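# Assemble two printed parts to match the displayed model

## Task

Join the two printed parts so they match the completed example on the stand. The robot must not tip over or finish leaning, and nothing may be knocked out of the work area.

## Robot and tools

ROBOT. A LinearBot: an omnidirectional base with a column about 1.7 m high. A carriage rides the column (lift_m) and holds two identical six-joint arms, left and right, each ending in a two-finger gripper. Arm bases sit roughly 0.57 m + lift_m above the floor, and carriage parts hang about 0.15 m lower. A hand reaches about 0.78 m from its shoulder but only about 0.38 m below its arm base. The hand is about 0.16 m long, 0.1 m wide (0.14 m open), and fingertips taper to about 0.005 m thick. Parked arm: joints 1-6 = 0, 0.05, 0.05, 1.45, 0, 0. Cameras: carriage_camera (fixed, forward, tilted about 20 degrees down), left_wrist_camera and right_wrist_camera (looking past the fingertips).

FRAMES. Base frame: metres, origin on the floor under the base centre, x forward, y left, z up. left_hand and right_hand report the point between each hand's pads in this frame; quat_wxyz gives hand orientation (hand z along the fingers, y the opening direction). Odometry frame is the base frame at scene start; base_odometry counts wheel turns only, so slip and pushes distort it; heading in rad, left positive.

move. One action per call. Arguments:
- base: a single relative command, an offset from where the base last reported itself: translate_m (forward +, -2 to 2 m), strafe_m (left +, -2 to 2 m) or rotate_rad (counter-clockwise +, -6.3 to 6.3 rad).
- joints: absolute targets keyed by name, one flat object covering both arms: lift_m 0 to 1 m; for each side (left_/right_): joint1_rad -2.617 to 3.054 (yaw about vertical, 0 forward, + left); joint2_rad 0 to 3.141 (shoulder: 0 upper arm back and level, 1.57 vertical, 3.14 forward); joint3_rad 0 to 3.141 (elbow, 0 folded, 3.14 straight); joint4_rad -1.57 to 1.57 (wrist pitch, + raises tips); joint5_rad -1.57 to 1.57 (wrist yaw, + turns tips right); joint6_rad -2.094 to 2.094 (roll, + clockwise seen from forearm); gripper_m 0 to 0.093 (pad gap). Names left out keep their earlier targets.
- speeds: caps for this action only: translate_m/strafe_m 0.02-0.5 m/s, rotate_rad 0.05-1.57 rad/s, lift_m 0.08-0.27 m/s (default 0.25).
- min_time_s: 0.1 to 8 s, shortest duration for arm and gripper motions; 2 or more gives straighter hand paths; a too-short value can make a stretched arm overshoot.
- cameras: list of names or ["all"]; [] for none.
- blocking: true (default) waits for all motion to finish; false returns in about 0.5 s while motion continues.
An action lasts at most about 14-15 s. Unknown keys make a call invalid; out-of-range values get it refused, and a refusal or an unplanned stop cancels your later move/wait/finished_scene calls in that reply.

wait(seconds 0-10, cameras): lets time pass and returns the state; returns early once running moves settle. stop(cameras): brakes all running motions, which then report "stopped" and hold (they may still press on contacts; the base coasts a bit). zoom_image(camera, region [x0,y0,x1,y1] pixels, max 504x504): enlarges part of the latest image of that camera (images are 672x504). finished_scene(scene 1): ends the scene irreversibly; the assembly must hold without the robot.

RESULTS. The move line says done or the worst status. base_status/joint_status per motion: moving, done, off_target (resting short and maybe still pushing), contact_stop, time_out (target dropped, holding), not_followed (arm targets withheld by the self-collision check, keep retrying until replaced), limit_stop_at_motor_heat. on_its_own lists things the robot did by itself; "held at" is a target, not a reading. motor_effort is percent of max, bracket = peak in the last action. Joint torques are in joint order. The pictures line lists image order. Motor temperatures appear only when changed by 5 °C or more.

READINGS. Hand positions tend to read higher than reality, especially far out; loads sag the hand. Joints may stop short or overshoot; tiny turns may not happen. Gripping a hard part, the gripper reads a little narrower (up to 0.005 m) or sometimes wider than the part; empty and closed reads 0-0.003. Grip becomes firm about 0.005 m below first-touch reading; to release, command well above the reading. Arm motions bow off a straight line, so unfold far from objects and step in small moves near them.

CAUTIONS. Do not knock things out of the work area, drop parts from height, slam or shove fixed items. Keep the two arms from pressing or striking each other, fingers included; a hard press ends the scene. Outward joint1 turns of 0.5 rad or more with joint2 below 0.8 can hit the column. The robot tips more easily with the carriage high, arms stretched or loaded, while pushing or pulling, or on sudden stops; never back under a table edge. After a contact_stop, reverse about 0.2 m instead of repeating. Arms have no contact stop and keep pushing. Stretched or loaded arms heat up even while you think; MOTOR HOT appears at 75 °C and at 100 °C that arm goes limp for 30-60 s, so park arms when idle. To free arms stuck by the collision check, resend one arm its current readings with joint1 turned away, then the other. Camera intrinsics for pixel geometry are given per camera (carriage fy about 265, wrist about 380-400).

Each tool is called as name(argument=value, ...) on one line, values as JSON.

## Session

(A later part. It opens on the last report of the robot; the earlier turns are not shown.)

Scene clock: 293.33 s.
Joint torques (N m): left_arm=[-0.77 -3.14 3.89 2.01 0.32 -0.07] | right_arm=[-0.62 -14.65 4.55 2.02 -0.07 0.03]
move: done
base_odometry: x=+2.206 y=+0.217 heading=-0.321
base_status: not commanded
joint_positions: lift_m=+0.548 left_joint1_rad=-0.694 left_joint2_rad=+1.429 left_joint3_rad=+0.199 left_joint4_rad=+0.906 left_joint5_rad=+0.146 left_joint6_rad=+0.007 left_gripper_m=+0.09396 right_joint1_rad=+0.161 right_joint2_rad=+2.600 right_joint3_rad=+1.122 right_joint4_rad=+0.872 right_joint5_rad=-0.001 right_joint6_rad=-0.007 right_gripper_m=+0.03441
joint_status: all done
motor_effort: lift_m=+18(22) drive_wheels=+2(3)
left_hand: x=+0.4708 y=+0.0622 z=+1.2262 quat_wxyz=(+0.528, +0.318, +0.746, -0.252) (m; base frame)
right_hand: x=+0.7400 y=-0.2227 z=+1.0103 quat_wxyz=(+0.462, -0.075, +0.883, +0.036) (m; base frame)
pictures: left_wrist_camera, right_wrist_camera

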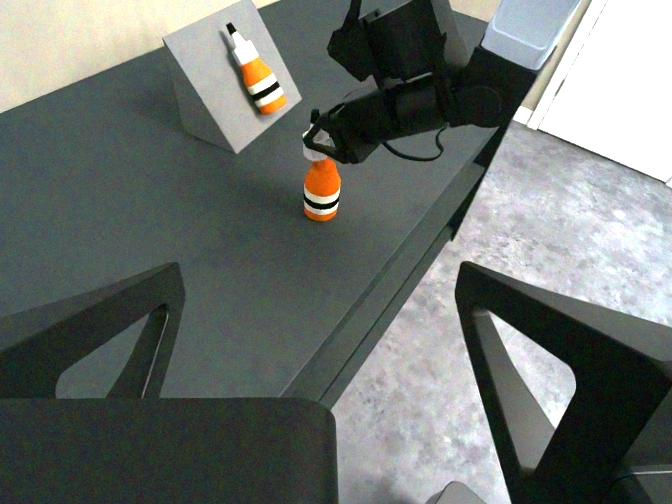

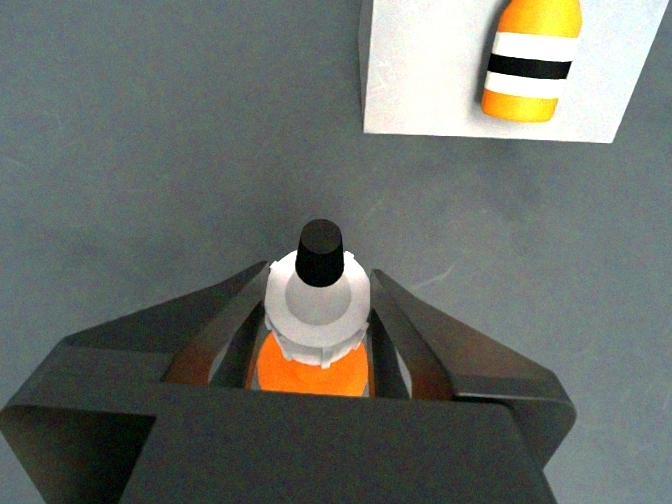

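move(joints={"lift_m": 0.6}, speeds={"lift_m": 0.12}, cameras=["all"])

zoom_image(camera="left_wrist_camera", region=[300, 125, 350, 185])

zoom_image(camera="left_wrist_camera", region=[270, 120, 370, 250])

Scene clock: 298.47 s.
Joint torques (N m): left_arm=[-0.98 -2.92 3.9 1.98 0.31 -0.07] | right_arm=[-0.59 -14.68 4.66 2.09 -0.06 0.02]
move: done
base_odometry: x=+2.206 y=+0.217 heading=-0.321
base_status: not commanded
joint_positions: lift_m=+0.600 left_joint1_rad=-0.694 left_joint2_rad=+1.429 left_joint3_rad=+0.199 left_joint4_rad=+0.908 left_joint5_rad=+0.146 left_joint6_rad=+0.007 left_gripper_m=+0.09396 right_joint1_rad=+0.161 right_joint2_rad=+2.600 right_joint3_rad=+1.122 right_joint4_rad=+0.866 right_joint5_rad=-0.001 right_joint6_rad=-0.007 right_gripper_m=+0.03441
joint_status: all done
motor_effort: lift_m=+18(22) drive_wheels=+3(4)
left_hand: x=+0.4710 y=+0.0620 z=+1.2789 quat_wxyz=(+0.529, +0.318, +0.745, -0.252) (m; base frame)
right_hand: x=+0.7391 y=-0.2229 z=+1.0610 quat_wxyz=(+0.459, -0.075, +0.884, +0.036) (m; base frame)
pictures: carriage_camera, left_wrist_camera, right_wrist_camera

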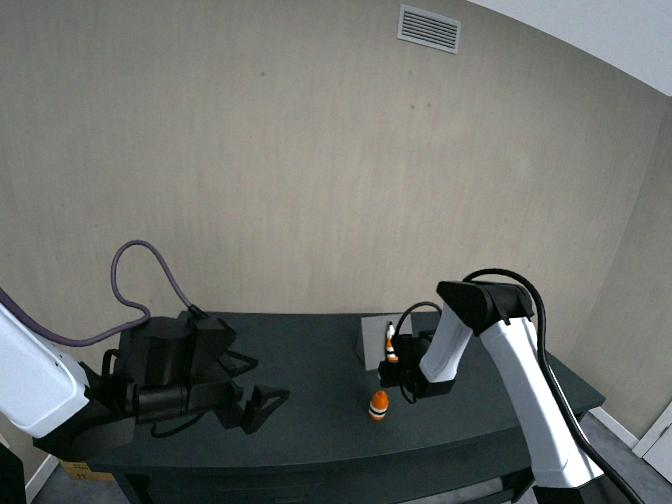

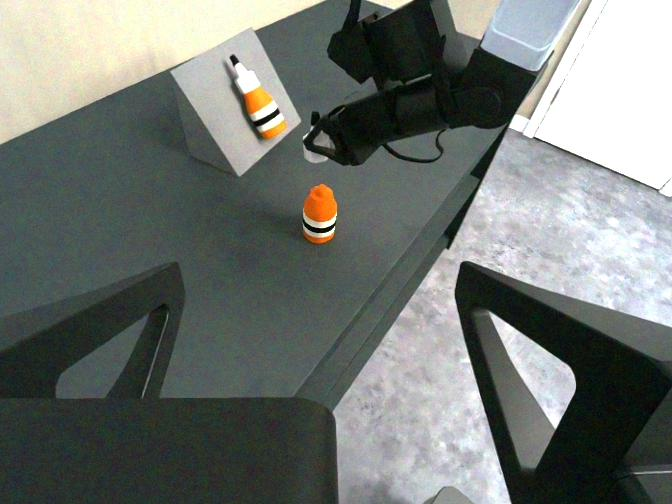

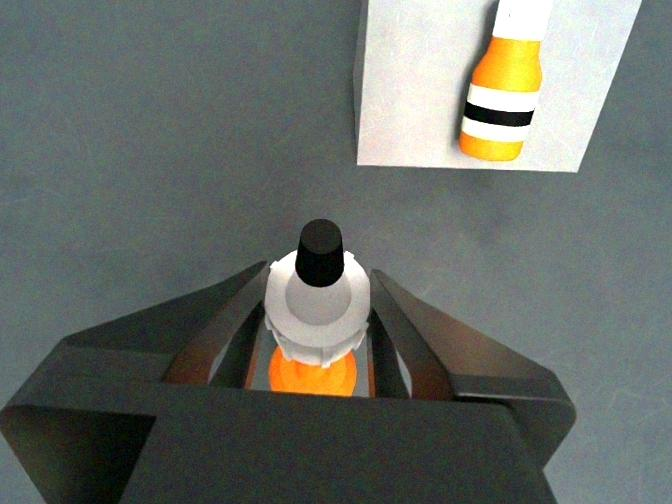

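Scaled by 8.400 from the camera's 672x504 image, which has a finer 960x720 frame.

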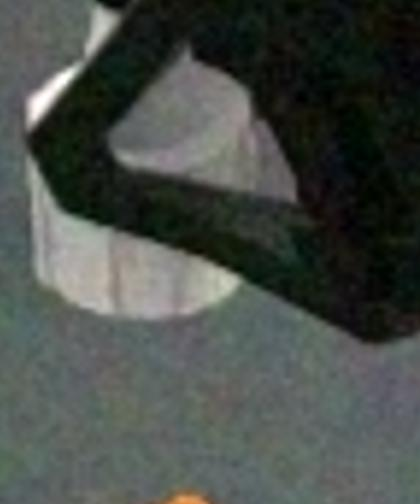

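Scaled by 3.877 from the camera's 672x504 image, which has a finer 960x720 frame.

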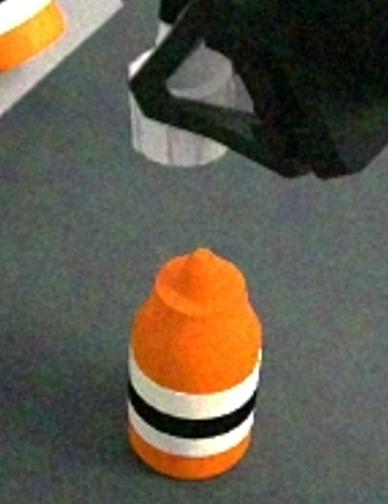

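move(joints={"right_joint3_rad": 1.06, "right_joint4_rad": 0.925}, min_time_s=1)

move(joints={"lift_m": 0.585}, speeds={"lift_m": 0.1}, cameras=["left_wrist_camera", "right_wrist_camera"])

zoom_image(camera="left_wrist_camera", region=[270, 120, 370, 250])

zoom_image(camera="right_wrist_camera", region=[220, 200, 420, 400])

Scene clock: 314.87 s.
Joint torques (N m): left_arm=[-0.88 -2.89 3.74 1.96 0.24 -0.09] | right_arm=[-0.66 -14.28 3.34 2.33 -0.08 0.01]
move: done
base_odometry: x=+2.206 y=+0.217 heading=-0.321
base_status: not commanded
joint_positions: lift_m=+0.600 left_joint1_rad=-0.694 left_joint2_rad=+1.429 left_joint3_rad=+0.199 left_joint4_rad=+0.908 left_joint5_rad=+0.146 left_joint6_rad=+0.007 left_gripper_m=+0.09396 right_joint1_rad=+0.161 right_joint2_rad=+2.600 right_joint3_rad=+1.066 right_joint4_rad=+0.899 right_joint5_rad=-0.001 right_joint6_rad=-0.007 right_gripper_m=+0.03441
joint_status: all done
motor_effort: lift_m=+18(18) drive_wheels=+2(3)
left_hand: x=+0.4710 y=+0.0620 z=+1.2789 quat_wxyz=(+0.529, +0.318, +0.745, -0.252) (m; base frame)
right_hand: x=+0.7226 y=-0.2256 z=+1.0523 quat_wxyz=(+0.449, -0.075, +0.889, +0.035) (m; base frame)
pictures: none

Scene clock: 315.40 s.
Joint torques (N m): left_arm=[-0.77 -2.95 3.62 2 0.34 -0.09] | right_arm=[-0.68 -14.23 3.7 2.21 -0.05 0.01]
move: done
base_odometry: x=+2.206 y=+0.217 heading=-0.321
base_status: not commanded
joint_positions: lift_m=+0.585 left_joint1_rad=-0.694 left_joint2_rad=+1.429 left_joint3_rad=+0.199 left_joint4_rad=+0.904 left_joint5_rad=+0.146 left_joint6_rad=+0.007 left_gripper_m=+0.09396 right_joint1_rad=+0.161 right_joint2_rad=+2.600 right_joint3_rad=+1.062 right_joint4_rad=+0.910 right_joint5_rad=-0.001 right_joint6_rad=-0.007 right_gripper_m=+0.03441
joint_status: all done
motor_effort: lift_m=+15(15) drive_wheels=-4(4)
left_hand: x=+0.4707 y=+0.0622 z=+1.2634 quat_wxyz=(+0.528, +0.319, +0.746, -0.252) (m; base frame)
right_hand: x=+0.7227 y=-0.2255 z=+1.0389 quat_wxyz=(+0.453, -0.075, +0.888, +0.036) (m; base frame)
pictures: left_wrist_camera, right_wrist_camera

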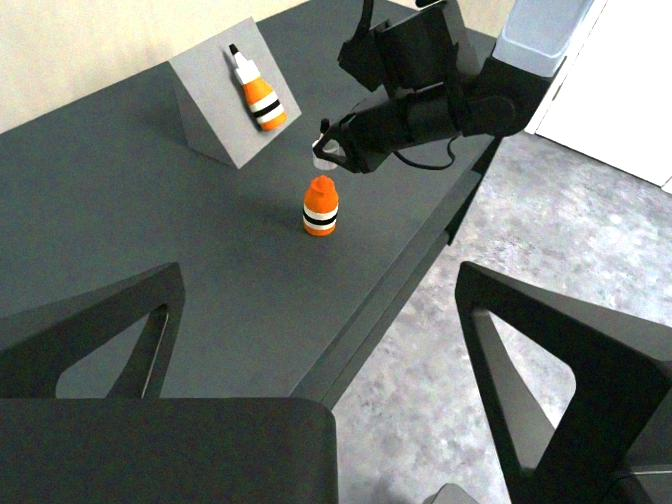

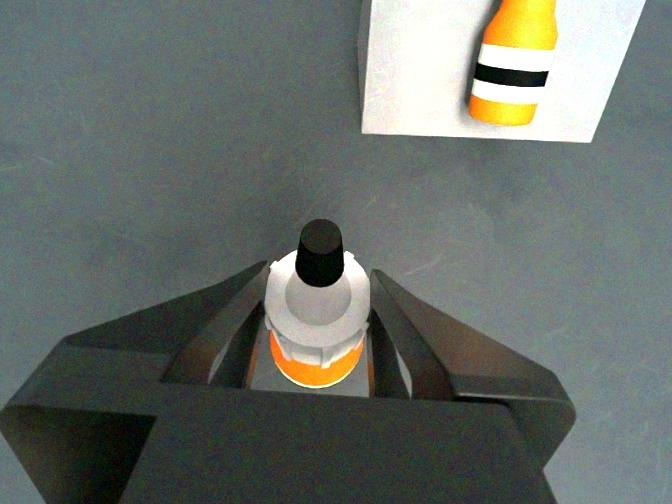

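Scaled by 3.877 from the camera's 672x504 image, which has a finer 960x720 frame.

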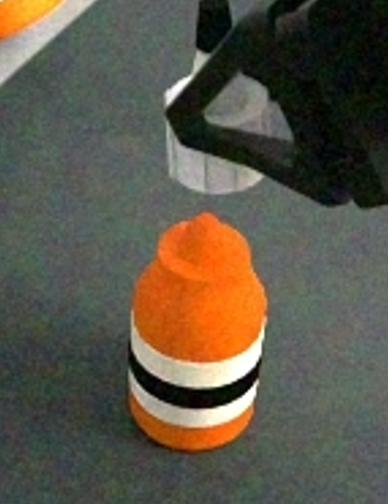

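Scaled by 2.520 from the camera's 672x504 image, which has a finer 960x720 frame.

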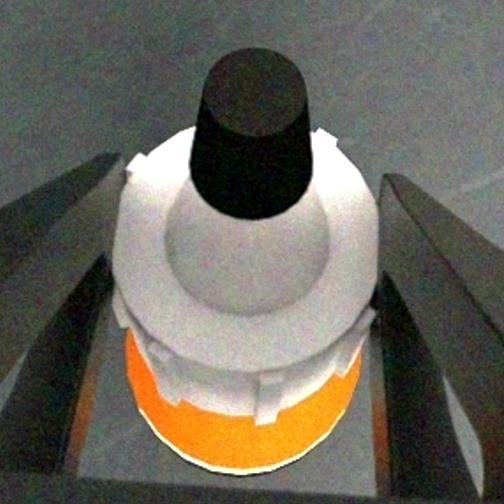

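move(joints={"lift_m": 0.594, "right_joint3_rad": 1.118, "right_joint4_rad": 0.787}, min_time_s=1, cameras=["left_wrist_camera", "right_wrist_camera"])

zoom_image(camera="left_wrist_camera", region=[270, 120, 370, 250])

zoom_image(camera="right_wrist_camera", region=[220, 200, 420, 400])

Scene clock: 328.20 s.
Joint torques (N m): left_arm=[-0.83 -2.84 3.77 1.93 0.31 -0.08] | right_arm=[-0.66 -14.48 5.96 1.88 -0.08 0.04]
move: done
base_odometry: x=+2.206 y=+0.217 heading=-0.321
base_status: not commanded
joint_positions: lift_m=+0.594 left_joint1_rad=-0.695 left_joint2_rad=+1.429 left_joint3_rad=+0.199 left_joint4_rad=+0.908 left_joint5_rad=+0.147 left_joint6_rad=+0.007 left_gripper_m=+0.09396 right_joint1_rad=+0.161 right_joint2_rad=+2.600 right_joint3_rad=+1.099 right_joint4_rad=+0.794 right_joint5_rad=-0.001 right_joint6_rad=-0.007 right_gripper_m=+0.03441
joint_status: all done
motor_effort: lift_m=+18(22) drive_wheels=+3(4)
left_hand: x=+0.4707 y=+0.0618 z=+1.2729 quat_wxyz=(+0.529, +0.319, +0.745, -0.253) (m; base frame)
right_hand: x=+0.7196 y=-0.2261 z=+1.0348 quat_wxyz=(+0.417, -0.077, +0.905, +0.033) (m; base frame)
pictures: left_wrist_camera, right_wrist_camera

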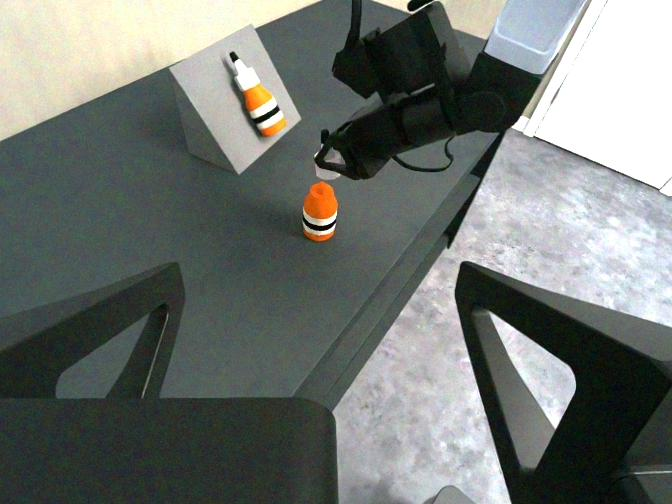

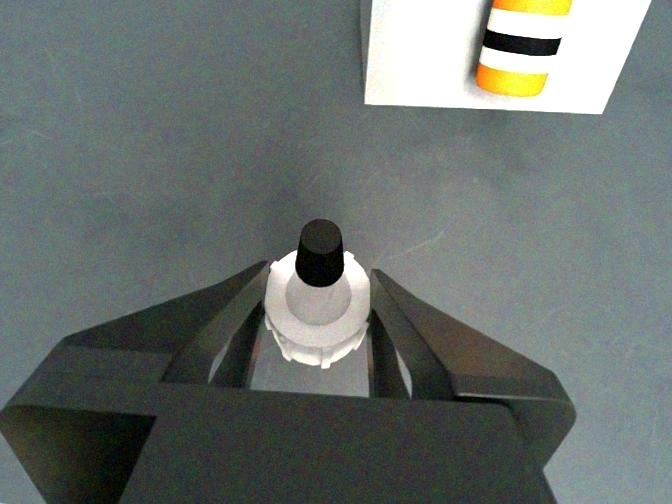

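Scaled by 3.877 from the camera's 672x504 image, which has a finer 960x720 frame.

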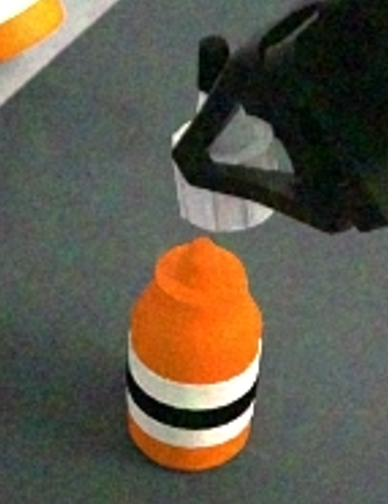

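Scaled by 2.520 from the camera's 672x504 image, which has a finer 960x720 frame.

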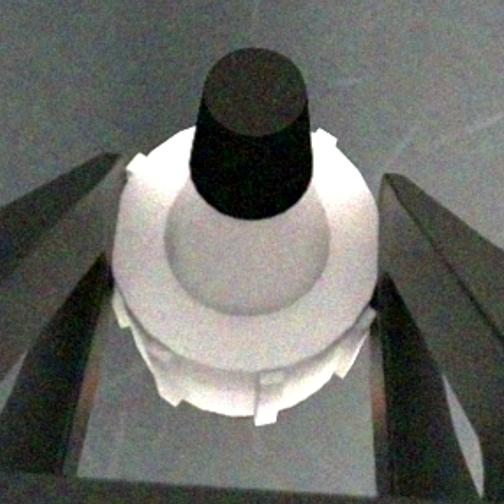

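move(joints={"lift_m": 0.576, "right_joint3_rad": 0.99, "right_joint4_rad": 1.105}, min_time_s=1, cameras=["left_wrist_camera", "right_wrist_camera"])

zoom_image(camera="left_wrist_camera", region=[270, 120, 370, 250])

zoom_image(camera="right_wrist_camera", region=[220, 200, 420, 400])

Scene clock: 341.87 s.
Joint torques (N m): left_arm=[-0.53 -3.23 3.97 2 0.26 -0.1] | right_arm=[-0.61 -13.97 2.97 2.43 -0.07 0.01]
move: done
base_odometry: x=+2.206 y=+0.217 heading=-0.321
base_status: not commanded
joint_positions: lift_m=+0.576 left_joint1_rad=-0.695 left_joint2_rad=+1.432 left_joint3_rad=+0.199 left_joint4_rad=+0.903 left_joint5_rad=+0.147 left_joint6_rad=+0.007 left_gripper_m=+0.09396 right_joint1_rad=+0.161 right_joint2_rad=+2.600 right_joint3_rad=+0.996 right_joint4_rad=+1.078 right_joint5_rad=-0.001 right_joint6_rad=-0.007 right_gripper_m=+0.03441
joint_status: all done
motor_effort: lift_m=+15(16) drive_wheels=+3(4)
left_hand: x=+0.4701 y=+0.0622 z=+1.2528 quat_wxyz=(+0.526, +0.319, +0.747, -0.252) (m; base frame)
right_hand: x=+0.7203 y=-0.2259 z=+1.0471 quat_wxyz=(+0.497, -0.073, +0.864, +0.039) (m; base frame)
pictures: left_wrist_camera, right_wrist_camera

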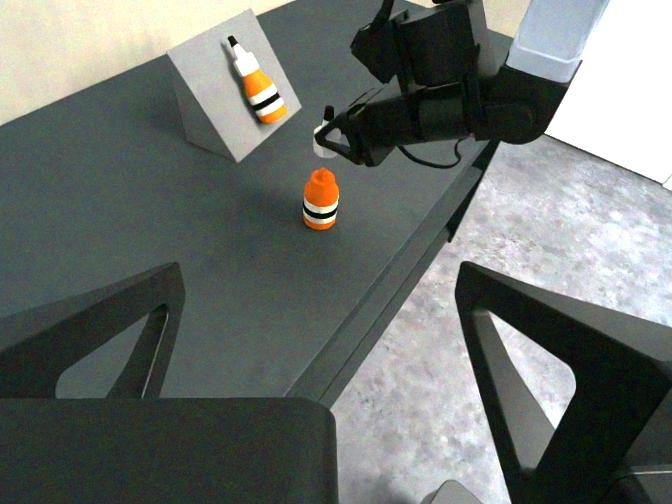

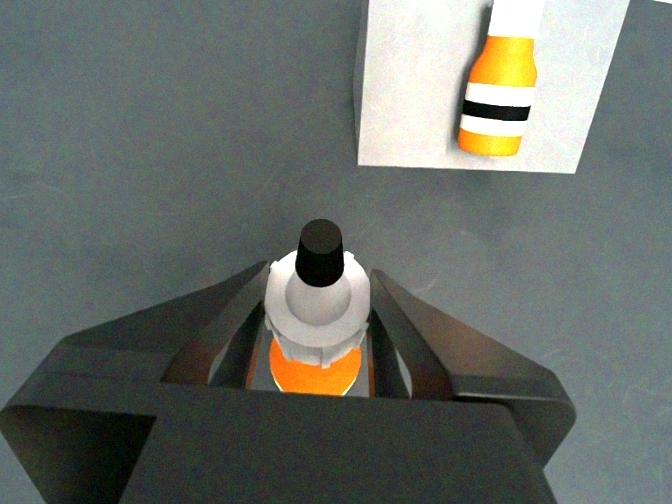

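Scaled by 3.877 from the camera's 672x504 image, which has a finer 960x720 frame.

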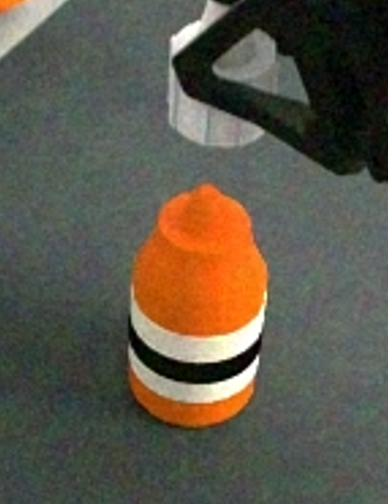

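Scaled by 2.520 from the camera's 672x504 image, which has a finer 960x720 frame.

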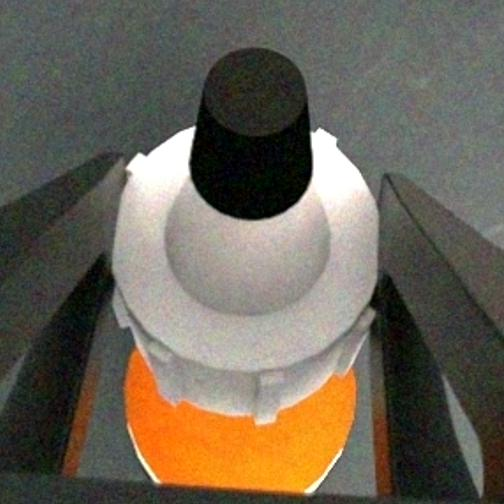

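move(joints={"lift_m": 0.55, "right_joint3_rad": 1.031, "right_joint4_rad": 1.057}, speeds={"lift_m": 0.08}, min_time_s=0.5, cameras=["left_wrist_camera", "right_wrist_camera"])

zoom_image(camera="left_wrist_camera", region=[270, 100, 370, 230])

zoom_image(camera="right_wrist_camera", region=[220, 200, 420, 400])

Scene clock: 351.97 s.
Joint torques (N m): left_arm=[-0.58 -3.19 4.1 2.01 0.21 -0.17] | right_arm=[-0.57 -14.13 5.18 2.07 -0.1 0.03]
move: done
base_odometry: x=+2.206 y=+0.217 heading=-0.321
base_status: not commanded
joint_positions: lift_m=+0.550 left_joint1_rad=-0.695 left_joint2_rad=+1.432 left_joint3_rad=+0.199 left_joint4_rad=+0.903 left_joint5_rad=+0.147 left_joint6_rad=+0.007 left_gripper_m=+0.09396 right_joint1_rad=+0.161 right_joint2_rad=+2.600 right_joint3_rad=+1.014 right_joint4_rad=+1.062 right_joint5_rad=-0.001 right_joint6_rad=-0.007 right_gripper_m=+0.03441
joint_status: all done
motor_effort: lift_m=+14(15) drive_wheels=+2(4)
left_hand: x=+0.4701 y=+0.0622 z=+1.2271 quat_wxyz=(+0.526, +0.319, +0.747, -0.252) (m; base frame)
right_hand: x=+0.7252 y=-0.2251 z=+1.0228 quat_wxyz=(+0.498, -0.073, +0.863, +0.039) (m; base frame)
pictures: left_wrist_camera, right_wrist_camera

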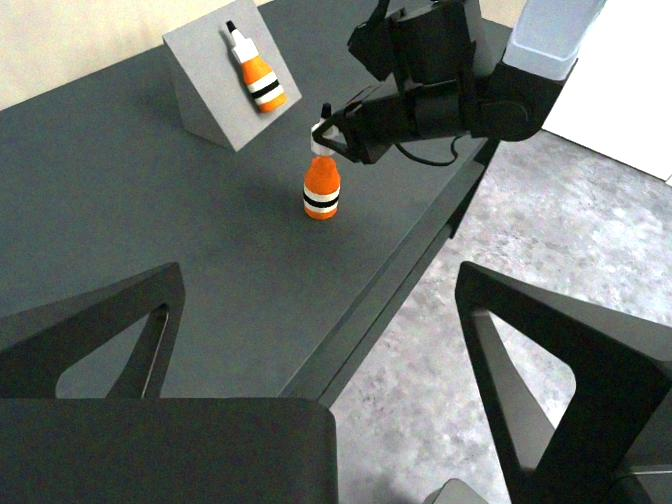

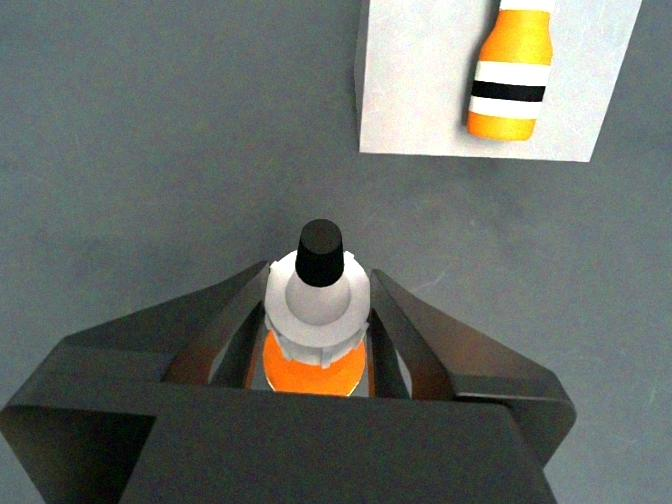

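Scaled by 3.877 from the camera's 672x504 image, which has a finer 960x720 frame.

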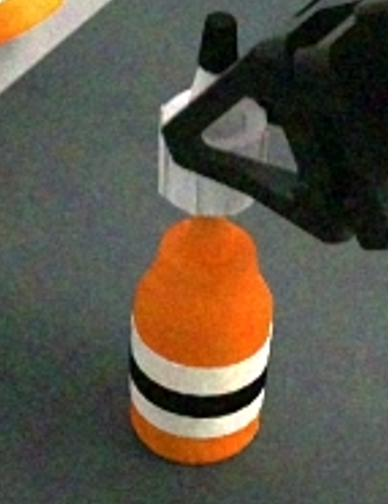

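Scaled by 2.520 from the camera's 672x504 image, which has a finer 960x720 frame.

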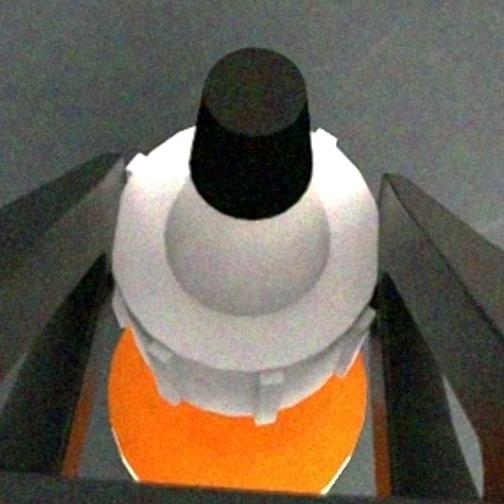

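move(joints={"lift_m": 0.531, "right_joint1_rad": 0.17}, speeds={"lift_m": 0.08})

move(joints={"lift_m": 0.521}, speeds={"lift_m": 0.08}, cameras=["left_wrist_camera", "right_wrist_camera"])

zoom_image(camera="left_wrist_camera", region=[270, 100, 370, 230])

zoom_image(camera="right_wrist_camera", region=[220, 200, 420, 400])

Scene clock: 360.33 s.
Joint torques (N m): left_arm=[-0.77 -3.22 3.99 2.04 0.26 -0.12] | right_arm=[0.79 -14.15 4.86 2.19 -0.07 0.04]
move: done
base_odometry: x=+2.206 y=+0.217 heading=-0.321
base_status: not commanded
joint_positions: lift_m=+0.531 left_joint1_rad=-0.695 left_joint2_rad=+1.432 left_joint3_rad=+0.199 left_joint4_rad=+0.903 left_joint5_rad=+0.147 left_joint6_rad=+0.007 left_gripper_m=+0.09396 right_joint1_rad=+0.161 right_joint2_rad=+2.600 right_joint3_rad=+1.018 right_joint4_rad=+1.051 right_joint5_rad=-0.001 right_joint6_rad=-0.007 right_gripper_m=+0.03441
joint_status: all done
motor_effort: lift_m=+14(15) drive_wheels=+3(4)
left_hand: x=+0.4701 y=+0.0622 z=+1.2081 quat_wxyz=(+0.526, +0.319, +0.747, -0.252) (m; base frame)
right_hand: x=+0.7251 y=-0.2252 z=+1.0024 quat_wxyz=(+0.495, -0.073, +0.865, +0.039) (m; base frame)
pictures: none

Scene clock: 360.83 s.
Joint torques (N m): left_arm=[-0.76 -3.17 3.92 2.05 0.25 -0.11] | right_arm=[0.81 -14.15 4.75 2.09 -0.06 0.02]
move: done
base_odometry: x=+2.206 y=+0.217 heading=-0.321
base_status: not commanded
joint_positions: lift_m=+0.521 left_joint1_rad=-0.695 left_joint2_rad=+1.432 left_joint3_rad=+0.199 left_joint4_rad=+0.903 left_joint5_rad=+0.147 left_joint6_rad=+0.007 left_gripper_m=+0.09396 right_joint1_rad=+0.161 right_joint2_rad=+2.600 right_joint3_rad=+1.021 right_joint4_rad=+1.058 right_joint5_rad=-0.001 right_joint6_rad=-0.006 right_gripper_m=+0.03441
joint_status: all done
motor_effort: lift_m=+14(15) drive_wheels=-4(4)
left_hand: x=+0.4700 y=+0.0621 z=+1.1981 quat_wxyz=(+0.526, +0.319, +0.747, -0.252) (m; base frame)
right_hand: x=+0.7270 y=-0.2248 z=+0.9947 quat_wxyz=(+0.499, -0.073, +0.862, +0.039) (m; base frame)
pictures: left_wrist_camera, right_wrist_camera

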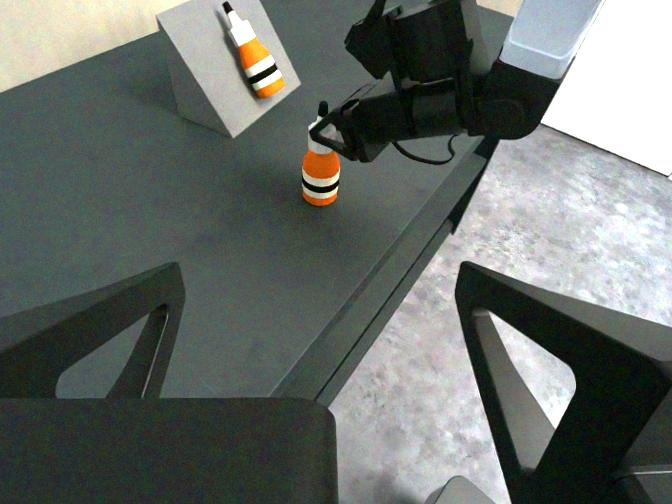

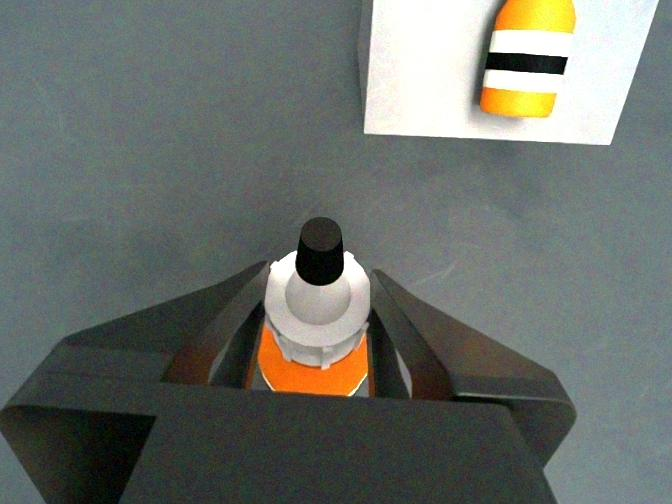

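Scaled by 3.877 from the camera's 672x504 image, which has a finer 960x720 frame.

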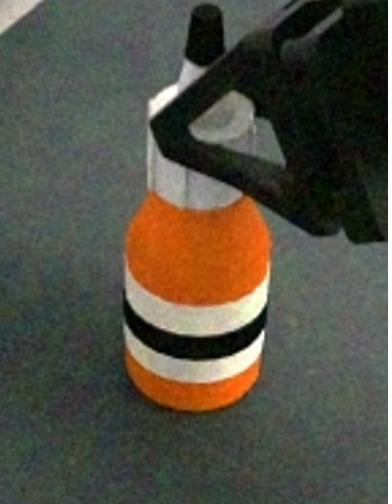

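Scaled by 2.520 from the camera's 672x504 image, which has a finer 960x720 frame.

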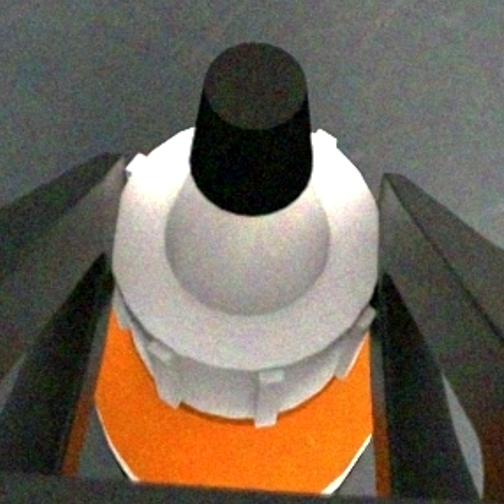

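move(joints={"lift_m": 0.516}, speeds={"lift_m": 0.08})

move(joints={"lift_m": 0.52}, speeds={"lift_m": 0.08})

move(joints={"right_gripper_m": 0.048}, min_time_s=1.5, cameras=["left_wrist_camera", "right_wrist_camera"])

zoom_image(camera="left_wrist_camera", region=[270, 90, 370, 220])

zoom_image(camera="right_wrist_camera", region=[220, 200, 420, 400])

Scene clock: 367.20 s.
Joint torques (N m): left_arm=[-0.61 -3 3.77 2.02 0.26 -0.1] | right_arm=[0.7 -14.19 4.64 1.81 -0.05 0.01]
move: done
base_odometry: x=+2.206 y=+0.217 heading=-0.321
base_status: not commanded
joint_positions: lift_m=+0.516 left_joint1_rad=-0.695 left_joint2_rad=+1.432 left_joint3_rad=+0.198 left_joint4_rad=+0.903 left_joint5_rad=+0.147 left_joint6_rad=+0.007 left_gripper_m=+0.09396 right_joint1_rad=+0.161 right_joint2_rad=+2.600 right_joint3_rad=+1.021 right_joint4_rad=+1.080 right_joint5_rad=-0.001 right_joint6_rad=-0.006 right_gripper_m=+0.03441
joint_status: all done
motor_effort: lift_m=+14(14) drive_wheels=+2(3)
left_hand: x=+0.4698 y=+0.0623 z=+1.1927 quat_wxyz=(+0.525, +0.320, +0.747, -0.252) (m; base frame)
right_hand: x=+0.7298 y=-0.2244 z=+0.9947 quat_wxyz=(+0.509, -0.072, +0.857, +0.040) (m; base frame)
pictures: none

Scene clock: 367.70 s.
Joint torques (N m): left_arm=[-0.7 -2.96 4.01 2.03 0.32 -0.11] | right_arm=[0.73 -14.17 4.59 2 -0.08 -0.01]
move: done
base_odometry: x=+2.206 y=+0.217 heading=-0.321
base_status: not commanded
joint_positions: lift_m=+0.520 left_joint1_rad=-0.695 left_joint2_rad=+1.432 left_joint3_rad=+0.198 left_joint4_rad=+0.906 left_joint5_rad=+0.147 left_joint6_rad=+0.007 left_gripper_m=+0.09396 right_joint1_rad=+0.161 right_joint2_rad=+2.600 right_joint3_rad=+1.021 right_joint4_rad=+1.069 right_joint5_rad=-0.001 right_joint6_rad=-0.006 right_gripper_m=+0.03441
joint_status: all done
motor_effort: lift_m=+18(21) drive_wheels=+3(3)
left_hand: x=+0.4701 y=+0.0621 z=+1.1970 quat_wxyz=(+0.527, +0.319, +0.746, -0.252) (m; base frame)
right_hand: x=+0.7284 y=-0.2246 z=+0.9955 quat_wxyz=(+0.504, -0.072, +0.860, +0.040) (m; base frame)
pictures: none

Scene clock: 369.50 s.
Joint torques (N m): left_arm=[-0.75 -3.22 4.08 2 0.26 -0.07] | right_arm=[0.83 -14.15 4.68 2.02 -0.06 0.01]
move: done
base_odometry: x=+2.206 y=+0.217 heading=-0.321
base_status: not commanded
joint_positions: lift_m=+0.520 left_joint1_rad=-0.695 left_joint2_rad=+1.432 left_joint3_rad=+0.198 left_joint4_rad=+0.906 left_joint5_rad=+0.147 left_joint6_rad=+0.007 left_gripper_m=+0.09396 right_joint1_rad=+0.161 right_joint2_rad=+2.600 right_joint3_rad=+1.021 right_joint4_rad=+1.066 right_joint5_rad=-0.001 right_joint6_rad=-0.006 right_gripper_m=+0.04796
joint_status: all done
motor_effort: lift_m=+18(18) drive_wheels=+3(3)
left_hand: x=+0.4701 y=+0.0621 z=+1.1970 quat_wxyz=(+0.527, +0.319, +0.746, -0.252) (m; base frame)
right_hand: x=+0.7281 y=-0.2247 z=+0.9949 quat_wxyz=(+0.503, -0.072, +0.860, +0.040) (m; base frame)
pictures: left_wrist_camera, right_wrist_camera

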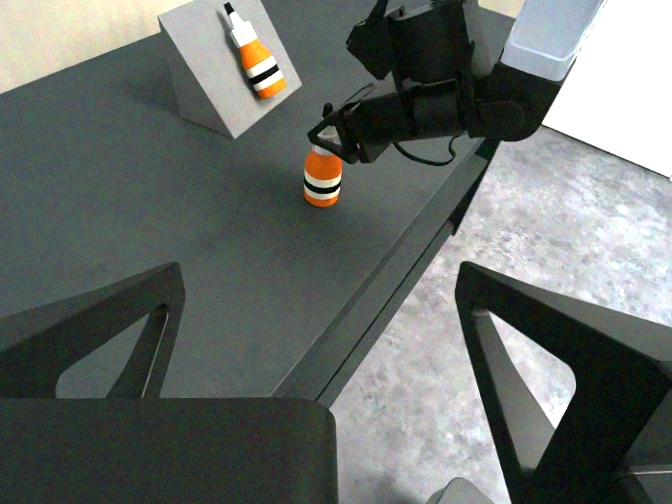

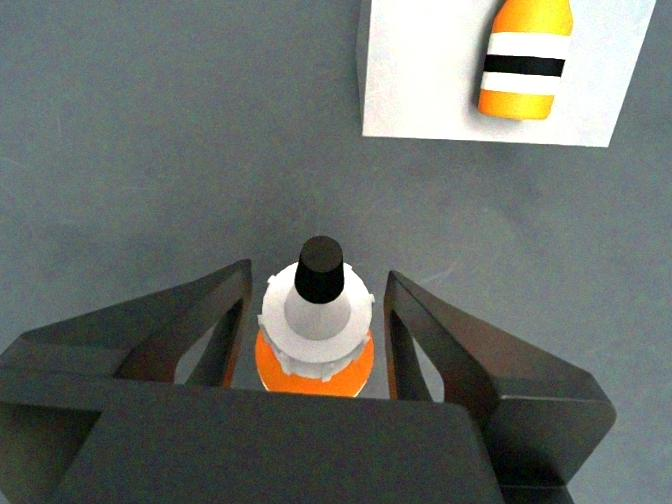

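Scaled by 3.877 from the camera's 672x504 image, which has a finer 960x720 frame.

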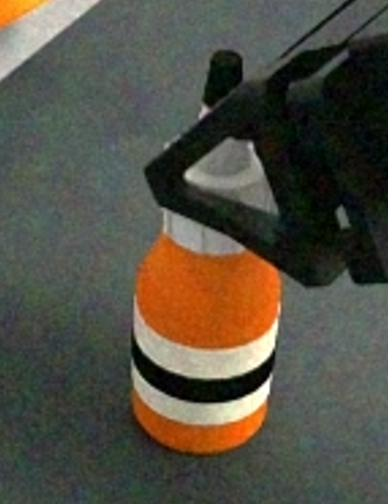

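Scaled by 2.520 from the camera's 672x504 image, which has a finer 960x720 frame.

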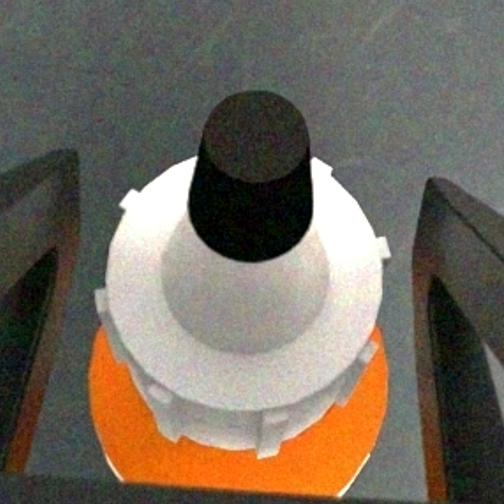

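move(joints={"right_gripper_m": 0.09}, min_time_s=1)

move(joints={"lift_m": 0.62}, speeds={"lift_m": 0.1}, cameras=["all"])

zoom_image(camera="left_wrist_camera", region=[270, 130, 370, 260])

zoom_image(camera="left_wrist_camera", region=[210, 30, 310, 160])

zoom_image(camera="carriage_camera", region=[330, 310, 430, 430])

Scene clock: 376.00 s.
Joint torques (N m): left_arm=[-0.68 -3.11 3.97 1.99 0.29 -0.08] | right_arm=[0.66 -14.09 4.67 2 -0.06 0.01]
move: done
base_odometry: x=+2.206 y=+0.217 heading=-0.321
base_status: not commanded
joint_positions: lift_m=+0.520 left_joint1_rad=-0.695 left_joint2_rad=+1.432 left_joint3_rad=+0.198 left_joint4_rad=+0.906 left_joint5_rad=+0.147 left_joint6_rad=+0.007 left_gripper_m=+0.09396 right_joint1_rad=+0.161 right_joint2_rad=+2.600 right_joint3_rad=+1.021 right_joint4_rad=+1.066 right_joint5_rad=-0.001 right_joint6_rad=-0.006 right_gripper_m=+0.08993
joint_status: all done
motor_effort: lift_m=+18(18) drive_wheels=+3(3)
left_hand: x=+0.4701 y=+0.0621 z=+1.1970 quat_wxyz=(+0.527, +0.319, +0.746, -0.252) (m; base frame)
right_hand: x=+0.7281 y=-0.2247 z=+0.9949 quat_wxyz=(+0.503, -0.072, +0.860, +0.040) (m; base frame)
pictures: none

Scene clock: 377.40 s.
Joint torques (N m): left_arm=[-0.75 -3.26 4.12 1.93 0.29 -0.08] | right_arm=[0.8 -14.27 4.6 2.16 -0.07 0.02]
move: done
base_odometry: x=+2.206 y=+0.217 heading=-0.321
base_status: not commanded
joint_positions: lift_m=+0.620 left_joint1_rad=-0.695 left_joint2_rad=+1.432 left_joint3_rad=+0.198 left_joint4_rad=+0.908 left_joint5_rad=+0.147 left_joint6_rad=+0.007 left_gripper_m=+0.09396 right_joint1_rad=+0.161 right_joint2_rad=+2.600 right_joint3_rad=+1.022 right_joint4_rad=+1.055 right_joint5_rad=-0.001 right_joint6_rad=-0.006 right_gripper_m=+0.08993
joint_status: all done
motor_effort: lift_m=+17(22) drive_wheels=+2(4)
left_hand: x=+0.4702 y=+0.0620 z=+1.2974 quat_wxyz=(+0.527, +0.319, +0.746, -0.252) (m; base frame)
right_hand: x=+0.7272 y=-0.2248 z=+1.0930 quat_wxyz=(+0.499, -0.073, +0.863, +0.039) (m; base frame)
pictures: carriage_camera, left_wrist_camera, right_wrist_camera

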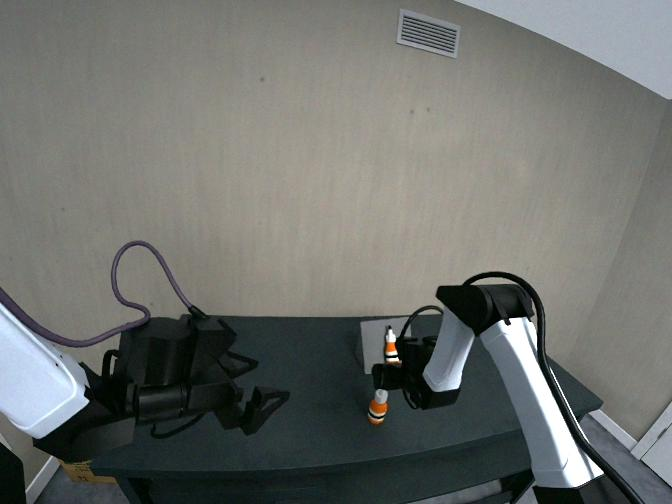

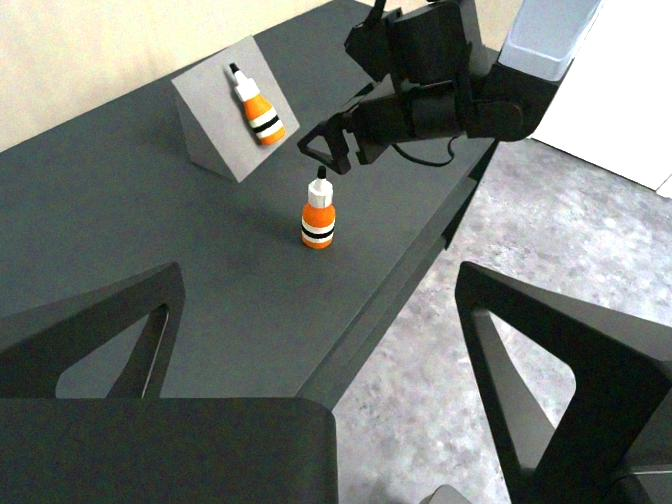

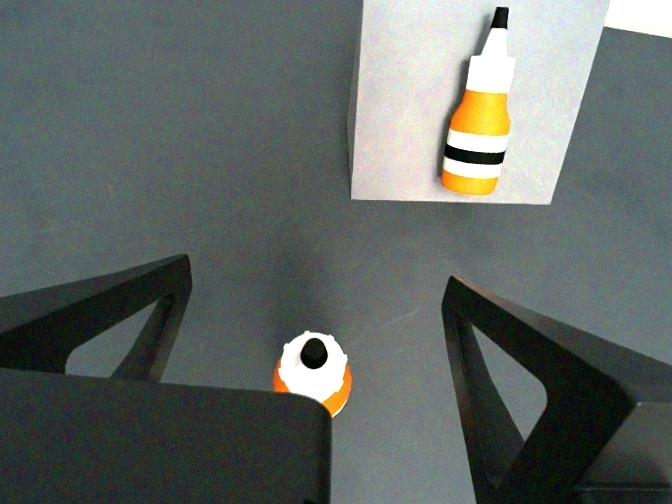

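Scaled by 3.877 from the camera's 672x504 image, which has a finer 960x720 frame.

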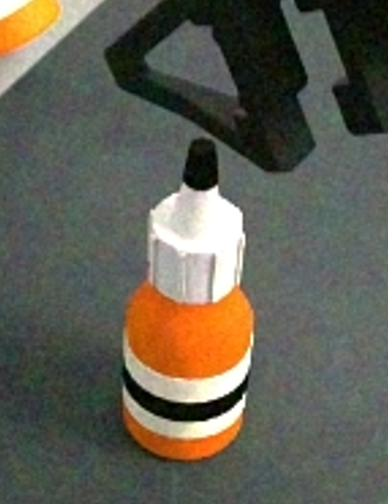

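Scaled by 3.877 from the camera's 672x504 image, which has a finer 960x720 frame.

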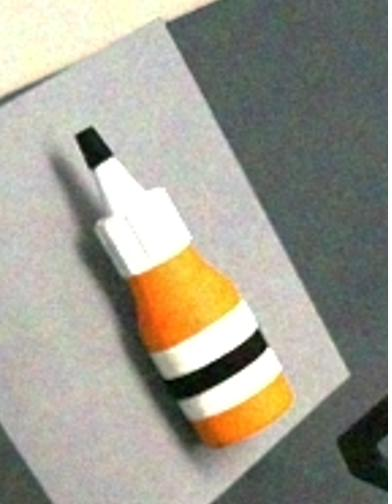

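Scaled by 4.200 from the camera's 672x504 image, which has a finer 960x720 frame.

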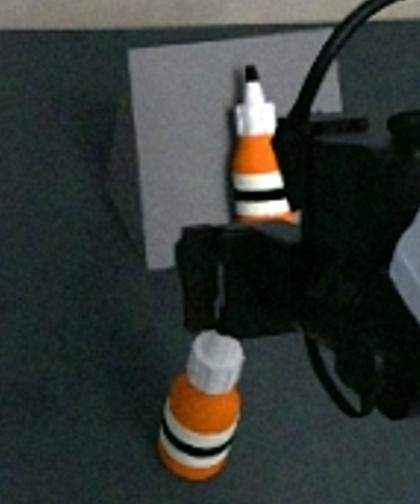

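finished_scene()

The scene is finished: the task was done.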